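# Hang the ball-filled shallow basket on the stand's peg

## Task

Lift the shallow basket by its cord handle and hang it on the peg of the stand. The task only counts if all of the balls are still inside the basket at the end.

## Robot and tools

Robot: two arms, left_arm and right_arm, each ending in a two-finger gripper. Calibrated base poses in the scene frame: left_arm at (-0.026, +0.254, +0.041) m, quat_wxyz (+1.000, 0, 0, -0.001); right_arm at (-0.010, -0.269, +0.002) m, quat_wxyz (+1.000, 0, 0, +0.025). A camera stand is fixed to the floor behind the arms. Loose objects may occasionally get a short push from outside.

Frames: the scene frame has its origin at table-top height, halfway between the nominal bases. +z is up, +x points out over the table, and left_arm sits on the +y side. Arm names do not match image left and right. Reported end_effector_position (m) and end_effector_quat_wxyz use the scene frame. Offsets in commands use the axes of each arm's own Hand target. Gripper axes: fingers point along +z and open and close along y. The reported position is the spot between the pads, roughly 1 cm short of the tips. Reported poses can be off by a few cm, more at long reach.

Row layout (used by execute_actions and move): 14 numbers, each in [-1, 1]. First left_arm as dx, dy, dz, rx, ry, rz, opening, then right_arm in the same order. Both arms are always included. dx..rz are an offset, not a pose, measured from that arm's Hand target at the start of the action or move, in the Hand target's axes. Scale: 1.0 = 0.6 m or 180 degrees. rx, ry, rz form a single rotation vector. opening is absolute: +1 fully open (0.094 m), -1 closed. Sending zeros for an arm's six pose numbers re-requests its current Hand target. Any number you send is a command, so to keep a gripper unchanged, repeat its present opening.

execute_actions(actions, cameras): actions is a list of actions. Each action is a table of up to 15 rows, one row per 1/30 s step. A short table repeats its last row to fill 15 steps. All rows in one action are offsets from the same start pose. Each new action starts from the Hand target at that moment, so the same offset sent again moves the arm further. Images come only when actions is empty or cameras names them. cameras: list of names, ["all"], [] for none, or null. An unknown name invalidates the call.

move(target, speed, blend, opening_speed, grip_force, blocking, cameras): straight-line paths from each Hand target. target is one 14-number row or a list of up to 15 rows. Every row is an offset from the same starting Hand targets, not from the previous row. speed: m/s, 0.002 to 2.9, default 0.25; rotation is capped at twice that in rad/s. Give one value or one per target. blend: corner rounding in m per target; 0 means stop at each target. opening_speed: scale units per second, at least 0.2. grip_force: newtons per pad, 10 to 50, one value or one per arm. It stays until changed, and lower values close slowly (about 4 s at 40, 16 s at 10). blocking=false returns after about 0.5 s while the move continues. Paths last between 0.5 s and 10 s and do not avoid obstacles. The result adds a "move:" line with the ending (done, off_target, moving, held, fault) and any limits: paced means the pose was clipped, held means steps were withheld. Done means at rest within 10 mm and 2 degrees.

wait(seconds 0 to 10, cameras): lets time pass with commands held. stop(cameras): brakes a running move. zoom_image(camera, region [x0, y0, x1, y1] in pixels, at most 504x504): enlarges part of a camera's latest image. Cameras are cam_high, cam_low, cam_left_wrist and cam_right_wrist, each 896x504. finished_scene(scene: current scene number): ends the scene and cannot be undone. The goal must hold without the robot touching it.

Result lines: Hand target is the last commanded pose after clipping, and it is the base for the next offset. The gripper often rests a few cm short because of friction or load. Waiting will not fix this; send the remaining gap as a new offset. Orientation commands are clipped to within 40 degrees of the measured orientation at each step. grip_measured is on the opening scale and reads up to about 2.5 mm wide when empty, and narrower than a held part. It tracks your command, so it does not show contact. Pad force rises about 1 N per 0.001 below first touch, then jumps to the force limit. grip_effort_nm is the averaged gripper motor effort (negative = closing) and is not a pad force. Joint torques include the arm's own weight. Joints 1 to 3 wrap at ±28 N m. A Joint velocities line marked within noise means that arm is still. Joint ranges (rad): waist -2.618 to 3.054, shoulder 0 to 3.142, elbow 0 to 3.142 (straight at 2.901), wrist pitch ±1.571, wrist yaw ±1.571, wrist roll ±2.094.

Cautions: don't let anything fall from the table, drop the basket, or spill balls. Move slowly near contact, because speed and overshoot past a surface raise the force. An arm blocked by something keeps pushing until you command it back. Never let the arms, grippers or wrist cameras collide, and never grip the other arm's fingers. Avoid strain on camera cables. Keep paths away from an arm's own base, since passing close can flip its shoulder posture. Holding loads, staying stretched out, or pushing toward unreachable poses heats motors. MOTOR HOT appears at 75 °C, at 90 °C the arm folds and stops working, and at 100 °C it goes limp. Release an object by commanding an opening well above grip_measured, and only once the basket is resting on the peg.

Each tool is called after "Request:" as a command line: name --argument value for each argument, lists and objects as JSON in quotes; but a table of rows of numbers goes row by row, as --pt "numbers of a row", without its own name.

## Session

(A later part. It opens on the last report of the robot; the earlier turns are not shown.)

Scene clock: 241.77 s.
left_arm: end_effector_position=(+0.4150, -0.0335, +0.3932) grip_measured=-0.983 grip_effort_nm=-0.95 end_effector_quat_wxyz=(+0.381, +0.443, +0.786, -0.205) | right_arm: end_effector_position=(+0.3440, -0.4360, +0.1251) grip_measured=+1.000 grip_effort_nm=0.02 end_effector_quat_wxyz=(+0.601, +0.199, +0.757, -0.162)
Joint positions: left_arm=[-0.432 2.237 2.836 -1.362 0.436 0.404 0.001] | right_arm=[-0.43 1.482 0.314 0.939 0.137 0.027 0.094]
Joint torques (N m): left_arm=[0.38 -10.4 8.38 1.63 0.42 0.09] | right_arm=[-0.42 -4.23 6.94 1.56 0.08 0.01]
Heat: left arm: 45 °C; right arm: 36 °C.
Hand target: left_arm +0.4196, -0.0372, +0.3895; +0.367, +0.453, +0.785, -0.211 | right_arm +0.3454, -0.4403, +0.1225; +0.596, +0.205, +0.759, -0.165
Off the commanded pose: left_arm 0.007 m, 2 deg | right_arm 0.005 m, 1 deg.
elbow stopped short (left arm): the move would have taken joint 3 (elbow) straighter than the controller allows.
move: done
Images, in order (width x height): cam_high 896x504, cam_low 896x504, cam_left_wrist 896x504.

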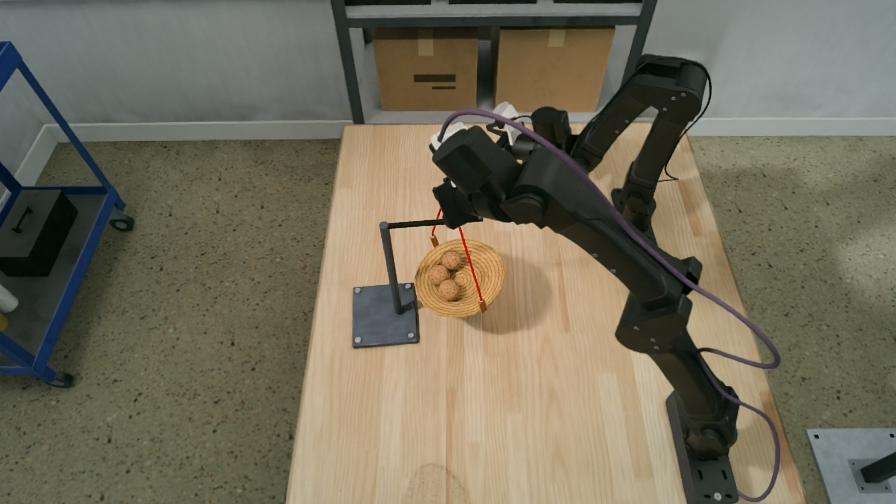

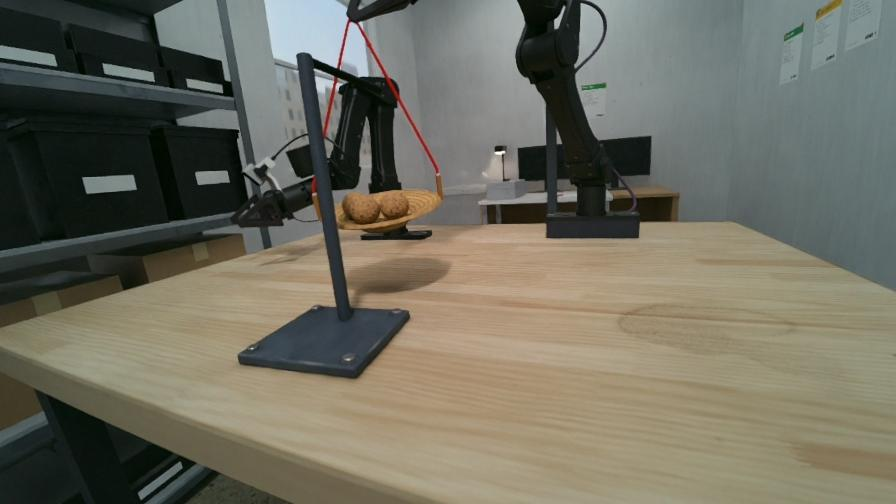

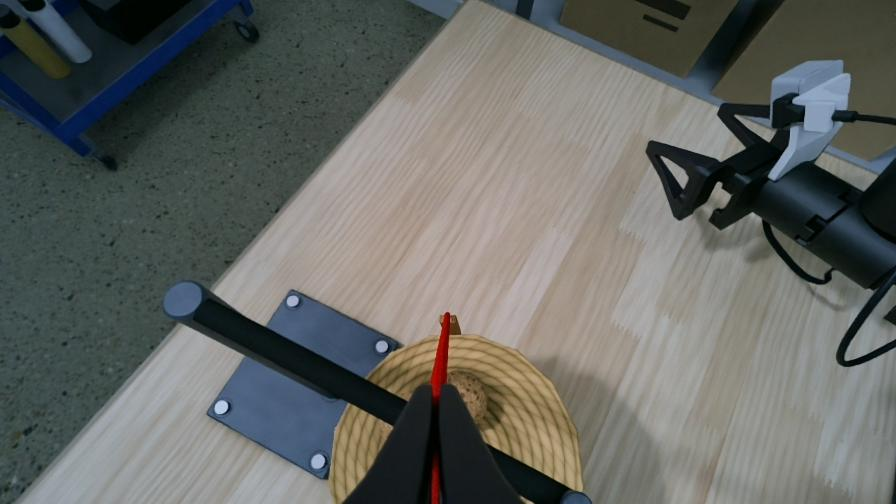

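Request:
move --target '[0.0552,-0.0158,0.0302,0,0,0,-1, 0,0,0,0,0,0,1]' --speed 0.04 --cameras '["cam_low","cam_left_wrist"]'

Request:
zoom_image --camera "cam_low" --region '[290, 30, 410, 150]'

Scene clock: 263.50 s.
left_arm: end_effector_position=(+0.4138, -0.0340, +0.3268) grip_measured=-0.983 grip_effort_nm=-0.95 end_effector_quat_wxyz=(+0.336, +0.449, +0.802, -0.208) | right_arm: end_effector_position=(+0.3440, -0.4360, +0.1251) grip_measured=+1.000 grip_effort_nm=0.02 end_effector_quat_wxyz=(+0.601, +0.199, +0.757, -0.162)
Joint positions: left_arm=[-0.432 2.05 2.263 -1.079 0.442 0.421 0.001] | right_arm=[-0.43 1.482 0.314 0.939 0.137 0.027 0.094]
Joint torques (N m): left_arm=[-0.28 -18 6.17 1.85 0.34 0.01] | right_arm=[-0.42 -4.21 6.9 1.56 0.07 0.01]
Motor temperatures (°C): left_arm=[23 34 43 34 26 26 29] | right_arm=[24 26 31 37 23 24 25]
Heat: left arm: 43 °C; right arm: 37 °C.
Hand target: left_arm +0.4076, -0.0357, +0.3524; +0.366, +0.453, +0.785, -0.211 | right_arm +0.3454, -0.4403, +0.1225; +0.596, +0.205, +0.759, -0.165
Off the commanded pose: left_arm 0.026 m, 4 deg | right_arm 0.005 m, 1 deg.
move: off_target (left_arm)
Images, in order (width x height): cam_low 896x504, cam_left_wrist 896x504.

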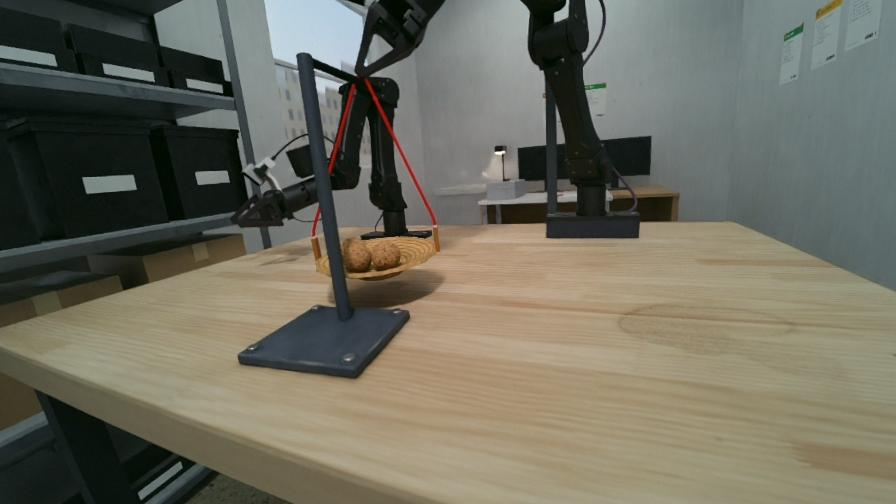

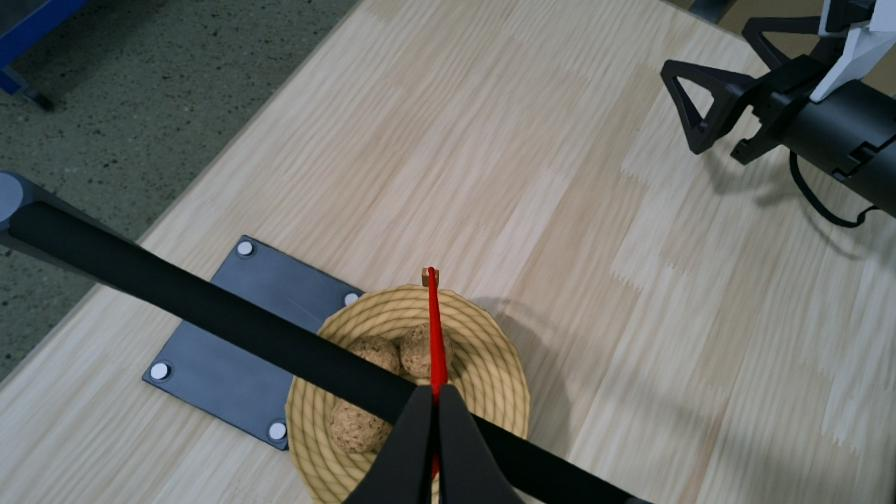

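Scaled by 4.200 from the camera's 896x504 image, which has a finer 1280x720 frame.

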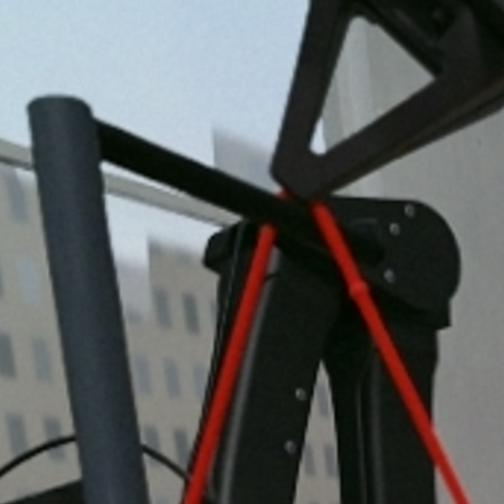

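Request:
move --target '[0.0115,0,0.0096,0,0,0,-1, 0,0,0,0,0,0,1]' --speed 0.02 --cameras '["cam_low","cam_left_wrist"]'

Request:
zoom_image --camera "cam_low" --region '[290, 30, 410, 150]'

Scene clock: 270.03 s.
left_arm: end_effector_position=(+0.4138, -0.0340, +0.3264) grip_measured=-0.983 grip_effort_nm=-0.95 end_effector_quat_wxyz=(+0.347, +0.449, +0.797, -0.207) | right_arm: end_effector_position=(+0.3440, -0.4360, +0.1251) grip_measured=+1.000 grip_effort_nm=0.02 end_effector_quat_wxyz=(+0.601, +0.199, +0.757, -0.162)
Joint positions: left_arm=[-0.432 2.017 2.196 -1.021 0.442 0.421 0.001] | right_arm=[-0.43 1.482 0.314 0.939 0.137 0.027 0.094]
Joint torques (N m): left_arm=[-0.29 -16.77 5.82 1.82 0.33 0.01] | right_arm=[-0.43 -4.21 6.93 1.55 0.06 0]
Heat: left arm: 42 °C; right arm: 37 °C.
Hand target: left_arm +0.4076, -0.0357, +0.3436; +0.367, +0.453, +0.785, -0.211 | right_arm +0.3454, -0.4403, +0.1225; +0.596, +0.205, +0.759, -0.165
Off the commanded pose: left_arm 0.018 m, 3 deg | right_arm 0.005 m, 1 deg.
move: off_target (left_arm)
Images, in order (width x height): cam_low 896x504, cam_left_wrist 896x504.

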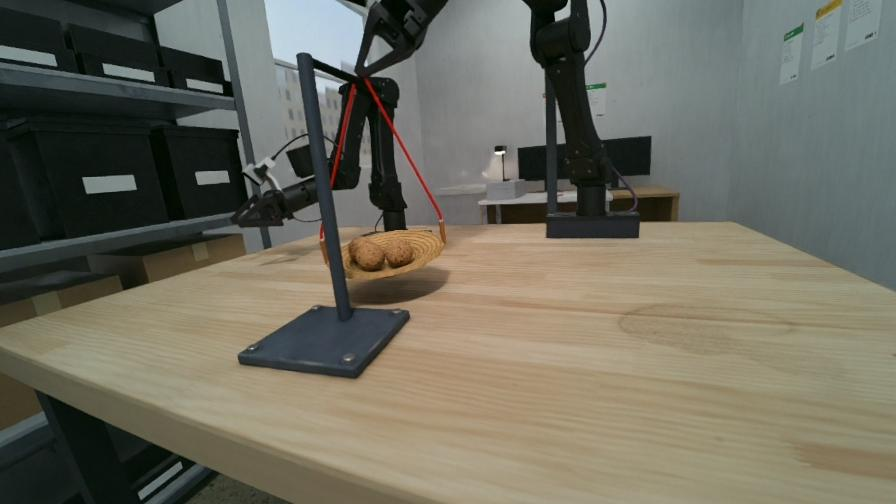

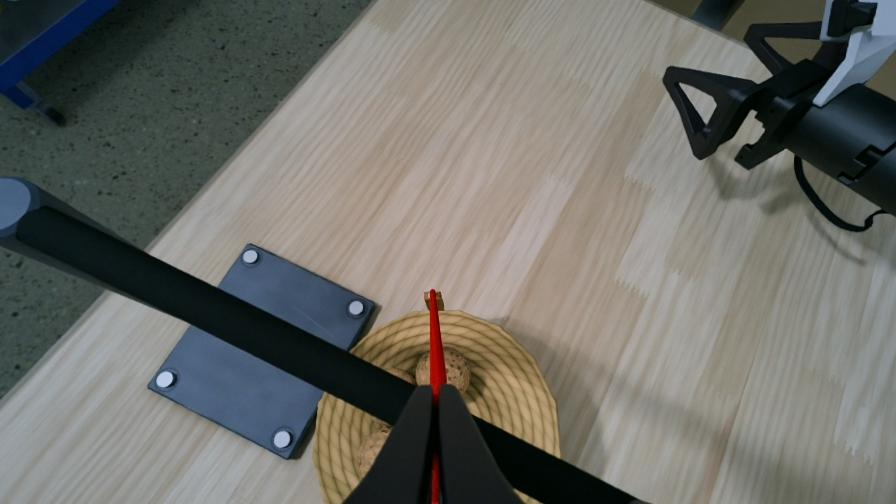

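Scaled by 4.200 from the camera's 896x504 image, which has a finer 1280x720 frame.

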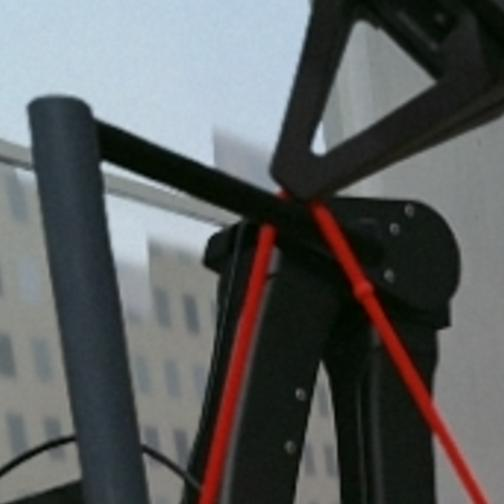

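Request:
wait --seconds 0.5 --cameras '["cam_low","cam_left_wrist","cam_high"]'

Request:
zoom_image --camera "cam_low" --region '[290, 30, 460, 290]'

Scene clock: 275.17 s.
left_arm: end_effector_position=(+0.4138, -0.0340, +0.3264) grip_measured=-0.983 grip_effort_nm=-0.95 end_effector_quat_wxyz=(+0.347, +0.449, +0.797, -0.207) | right_arm: end_effector_position=(+0.3440, -0.4360, +0.1251) grip_measured=+1.000 grip_effort_nm=0.02 end_effector_quat_wxyz=(+0.601, +0.199, +0.757, -0.162)
Joint positions: left_arm=[-0.432 2.017 2.196 -1.021 0.442 0.421 0.001] | right_arm=[-0.43 1.482 0.314 0.939 0.137 0.027 0.094]
Joint torques (N m): left_arm=[-0.29 -16.75 5.82 1.82 0.34 0.01] | right_arm=[-0.43 -4.22 6.91 1.56 0.08 0.02]
Heat: left arm: 42 °C; right arm: 37 °C.
Hand target: left_arm +0.4076, -0.0357, +0.3435; +0.367, +0.453, +0.785, -0.211 | right_arm +0.3454, -0.4403, +0.1225; +0.596, +0.205, +0.759, -0.165
Tool commands: left_gripper/opening=-1.0 right_gripper/opening=+1.0
Off the commanded pose: left_arm 0.018 m, 3 deg | right_arm 0.005 m, 1 deg.
wait: 0.50 s; at rest from the start
Images, in order (width x height): cam_high 896x504, cam_low 896x504, cam_left_wrist 896x504.

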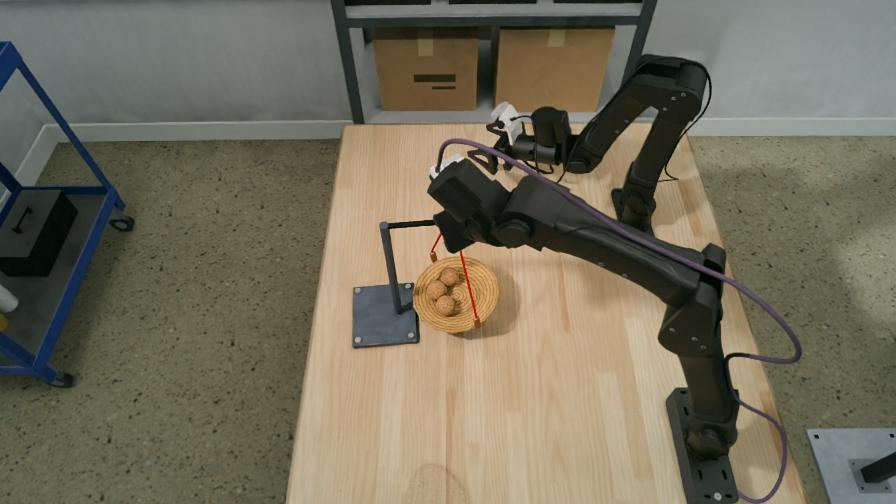

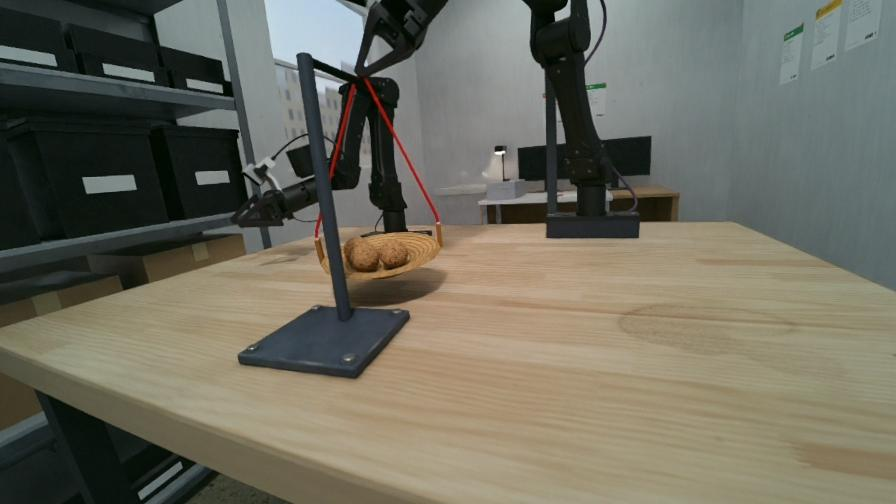

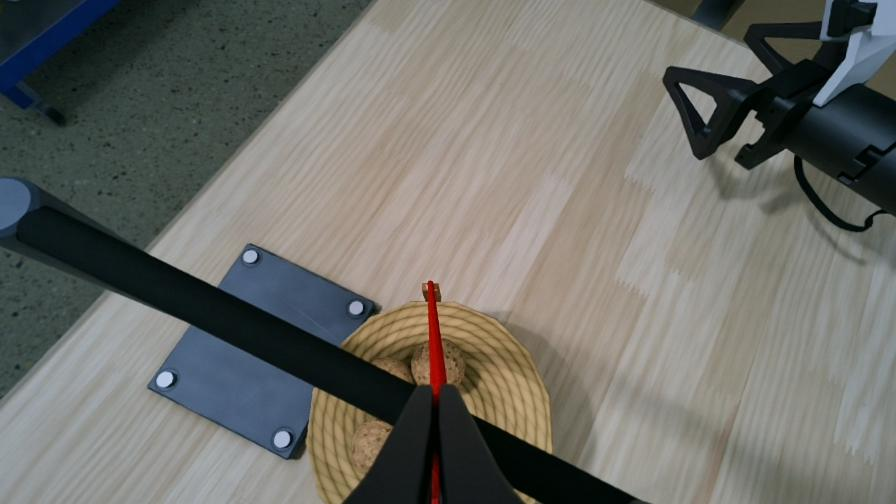

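Scaled by 1.938 from the camera's 896x504 image, which has a finer 1280x720 frame.

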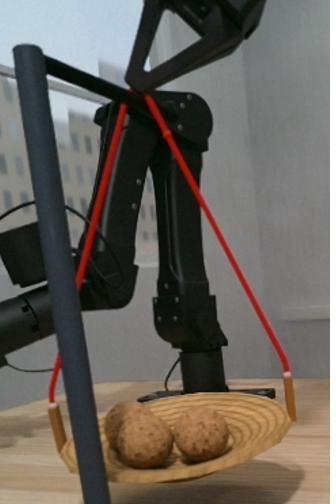

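Request:
move --target '[0,0,0,0,0,0,-0.6, 0,0,0,0,0,0,1]' --speed 0.02 --opening_speed 0.2 --cameras '["cam_low","cam_left_wrist"]'

Request:
zoom_image --camera "cam_low" --region '[290, 30, 460, 290]'

Scene clock: 285.07 s.
left_arm: end_effector_position=(+0.4164, -0.0353, +0.3291) grip_measured=-0.603 grip_effort_nm=0.12 end_effector_quat_wxyz=(+0.354, +0.449, +0.794, -0.207) | right_arm: end_effector_position=(+0.3440, -0.4360, +0.1251) grip_measured=+1.000 grip_effort_nm=0.02 end_effector_quat_wxyz=(+0.601, +0.199, +0.757, -0.162)
Joint positions: left_arm=[-0.432 2.017 2.196 -1.004 0.442 0.421 0.019] | right_arm=[-0.43 1.482 0.314 0.939 0.137 0.027 0.094]
Joint torques (N m): left_arm=[-0.29 -16.73 5.86 1.65 0.33 0] | right_arm=[-0.44 -4.21 6.89 1.56 0.08 0.01]
Heat: left arm: 42 °C; right arm: 37 °C.
Hand target: left_arm +0.4076, -0.0357, +0.3436; +0.367, +0.453, +0.785, -0.211 | right_arm +0.3454, -0.4403, +0.1225; +0.596, +0.205, +0.759, -0.165
Off the commanded pose: left_arm 0.017 m, 2 deg | right_arm 0.005 m, 1 deg.
move: off_target (left_arm)
Images, in order (width x height): cam_low 896x504, cam_left_wrist 896x504.

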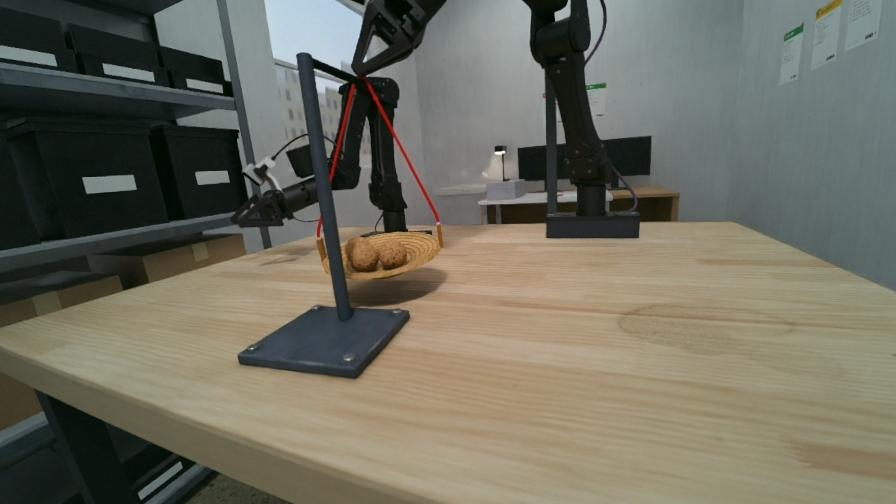

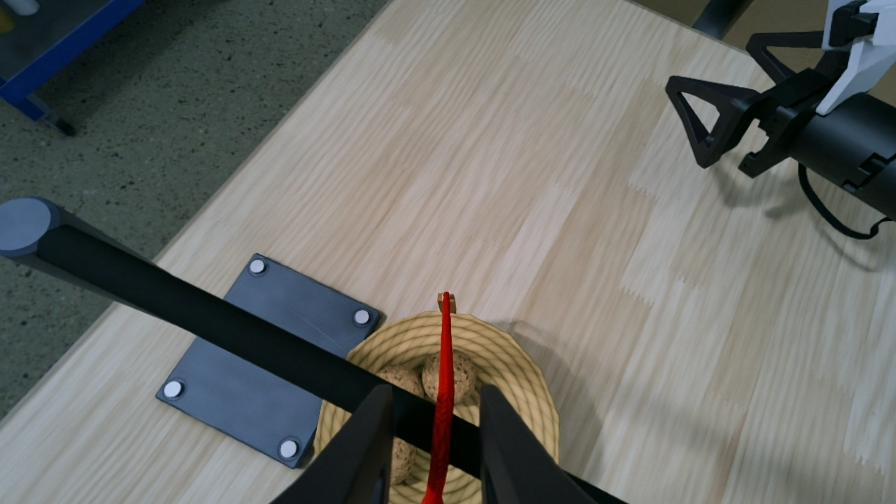

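Scaled by 1.938 from the camera's 896x504 image, which has a finer 1280x720 frame.

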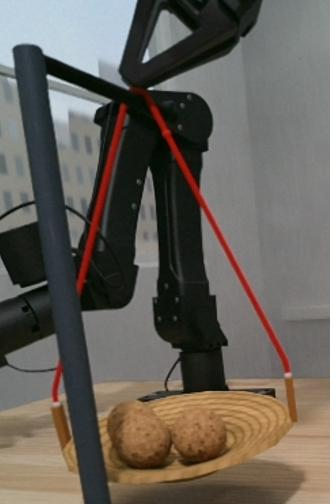

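Request:
move --pt "-0.02 0 -0.05 0 0 0 -0.6 0 0 0 0 0 0 1" --pt "-0.03 0 -0.17 0 0 0 -0.6 0 0 0 0 0 0 1" --speed 0.08 --blend 0.016 --cameras '["cam_low","cam_left_wrist","cam_high"]'

Request:
zoom_image --camera "cam_low" --region '[290, 30, 460, 290]'

Request:
zoom_image --camera "cam_high" --region '[370, 200, 530, 350]'

Scene clock: 293.67 s.
left_arm: end_effector_position=(+0.3716, +0.0232, +0.4343) grip_measured=-0.603 grip_effort_nm=0.12 end_effector_quat_wxyz=(+0.386, +0.450, +0.779, -0.204) | right_arm: end_effector_position=(+0.3440, -0.4360, +0.1251) grip_measured=+1.000 grip_effort_nm=0.02 end_effector_quat_wxyz=(+0.601, +0.199, +0.757, -0.162)
Joint positions: left_arm=[-0.331 2.027 2.699 -1.462 0.516 0.499 0.019] | right_arm=[-0.43 1.482 0.314 0.939 0.137 0.027 0.094]
Joint torques (N m): left_arm=[0.38 -7.76 7.01 1.26 0.37 0.08] | right_arm=[-0.44 -4.22 6.89 1.56 0.07 0.02]
Heat: left arm: 42 °C; right arm: 37 °C.
Hand target: left_arm +0.3742, +0.0221, +0.4228; +0.367, +0.453, +0.785, -0.211 | right_arm +0.3454, -0.4403, +0.1225; +0.596, +0.205, +0.759, -0.165
Off the commanded pose: left_arm 0.012 m, 2 deg | right_arm 0.005 m, 1 deg.
move: off_target (left_arm)
Images, in order (width x height): cam_high 896x504, cam_low 896x504, cam_left_wrist 896x504.

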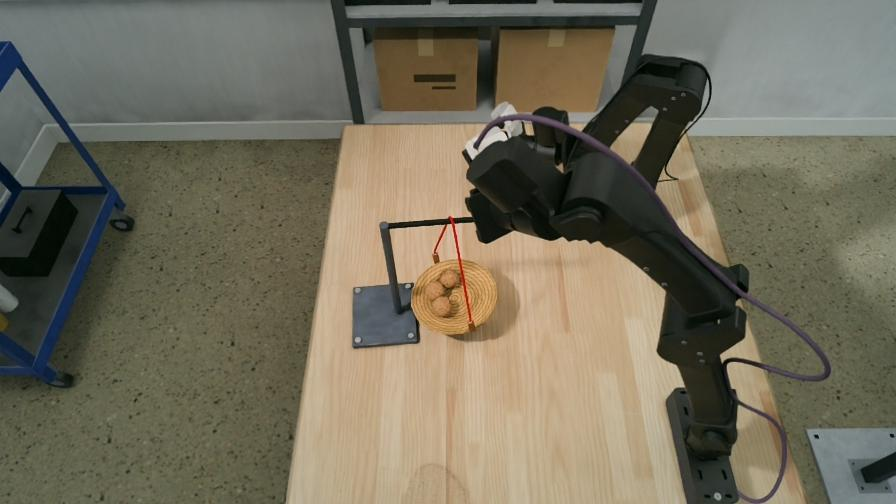

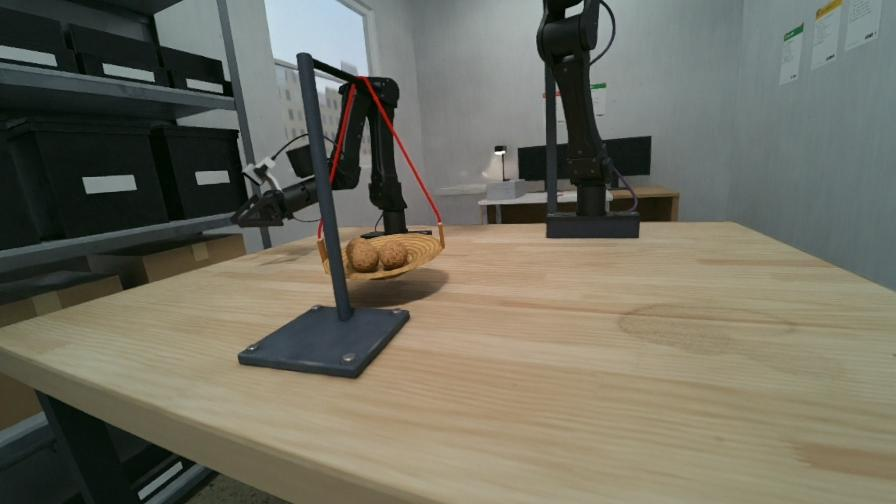

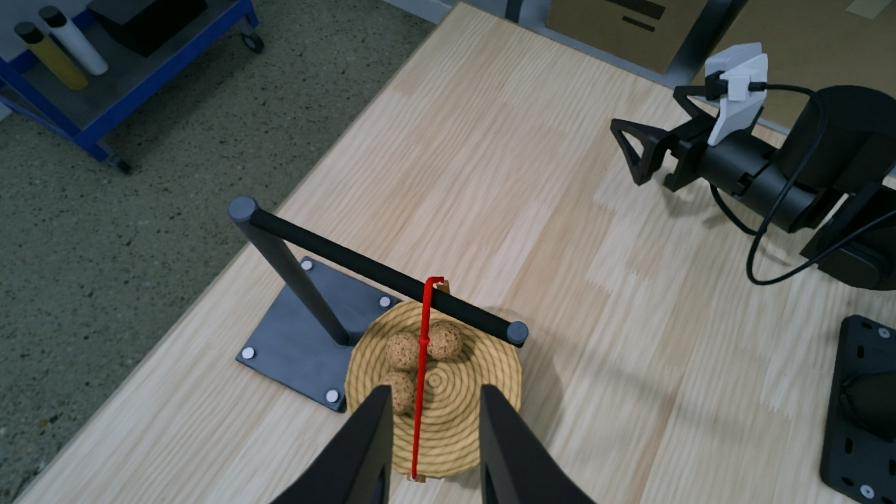

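Scaled by 1.938 from the camera's 896x504 image, which has a finer 1280x720 frame.

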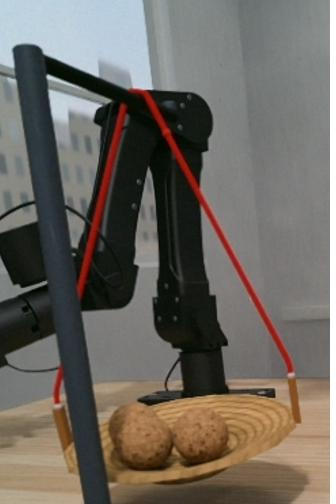

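Scaled by 3.150 from the camera's 896x504 image, which has a finer 1280x720 frame.

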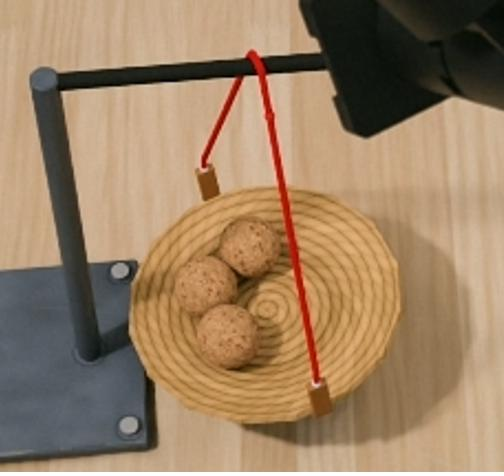

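Request:
finished_scene --scene 3

The scene is finished: the task was done.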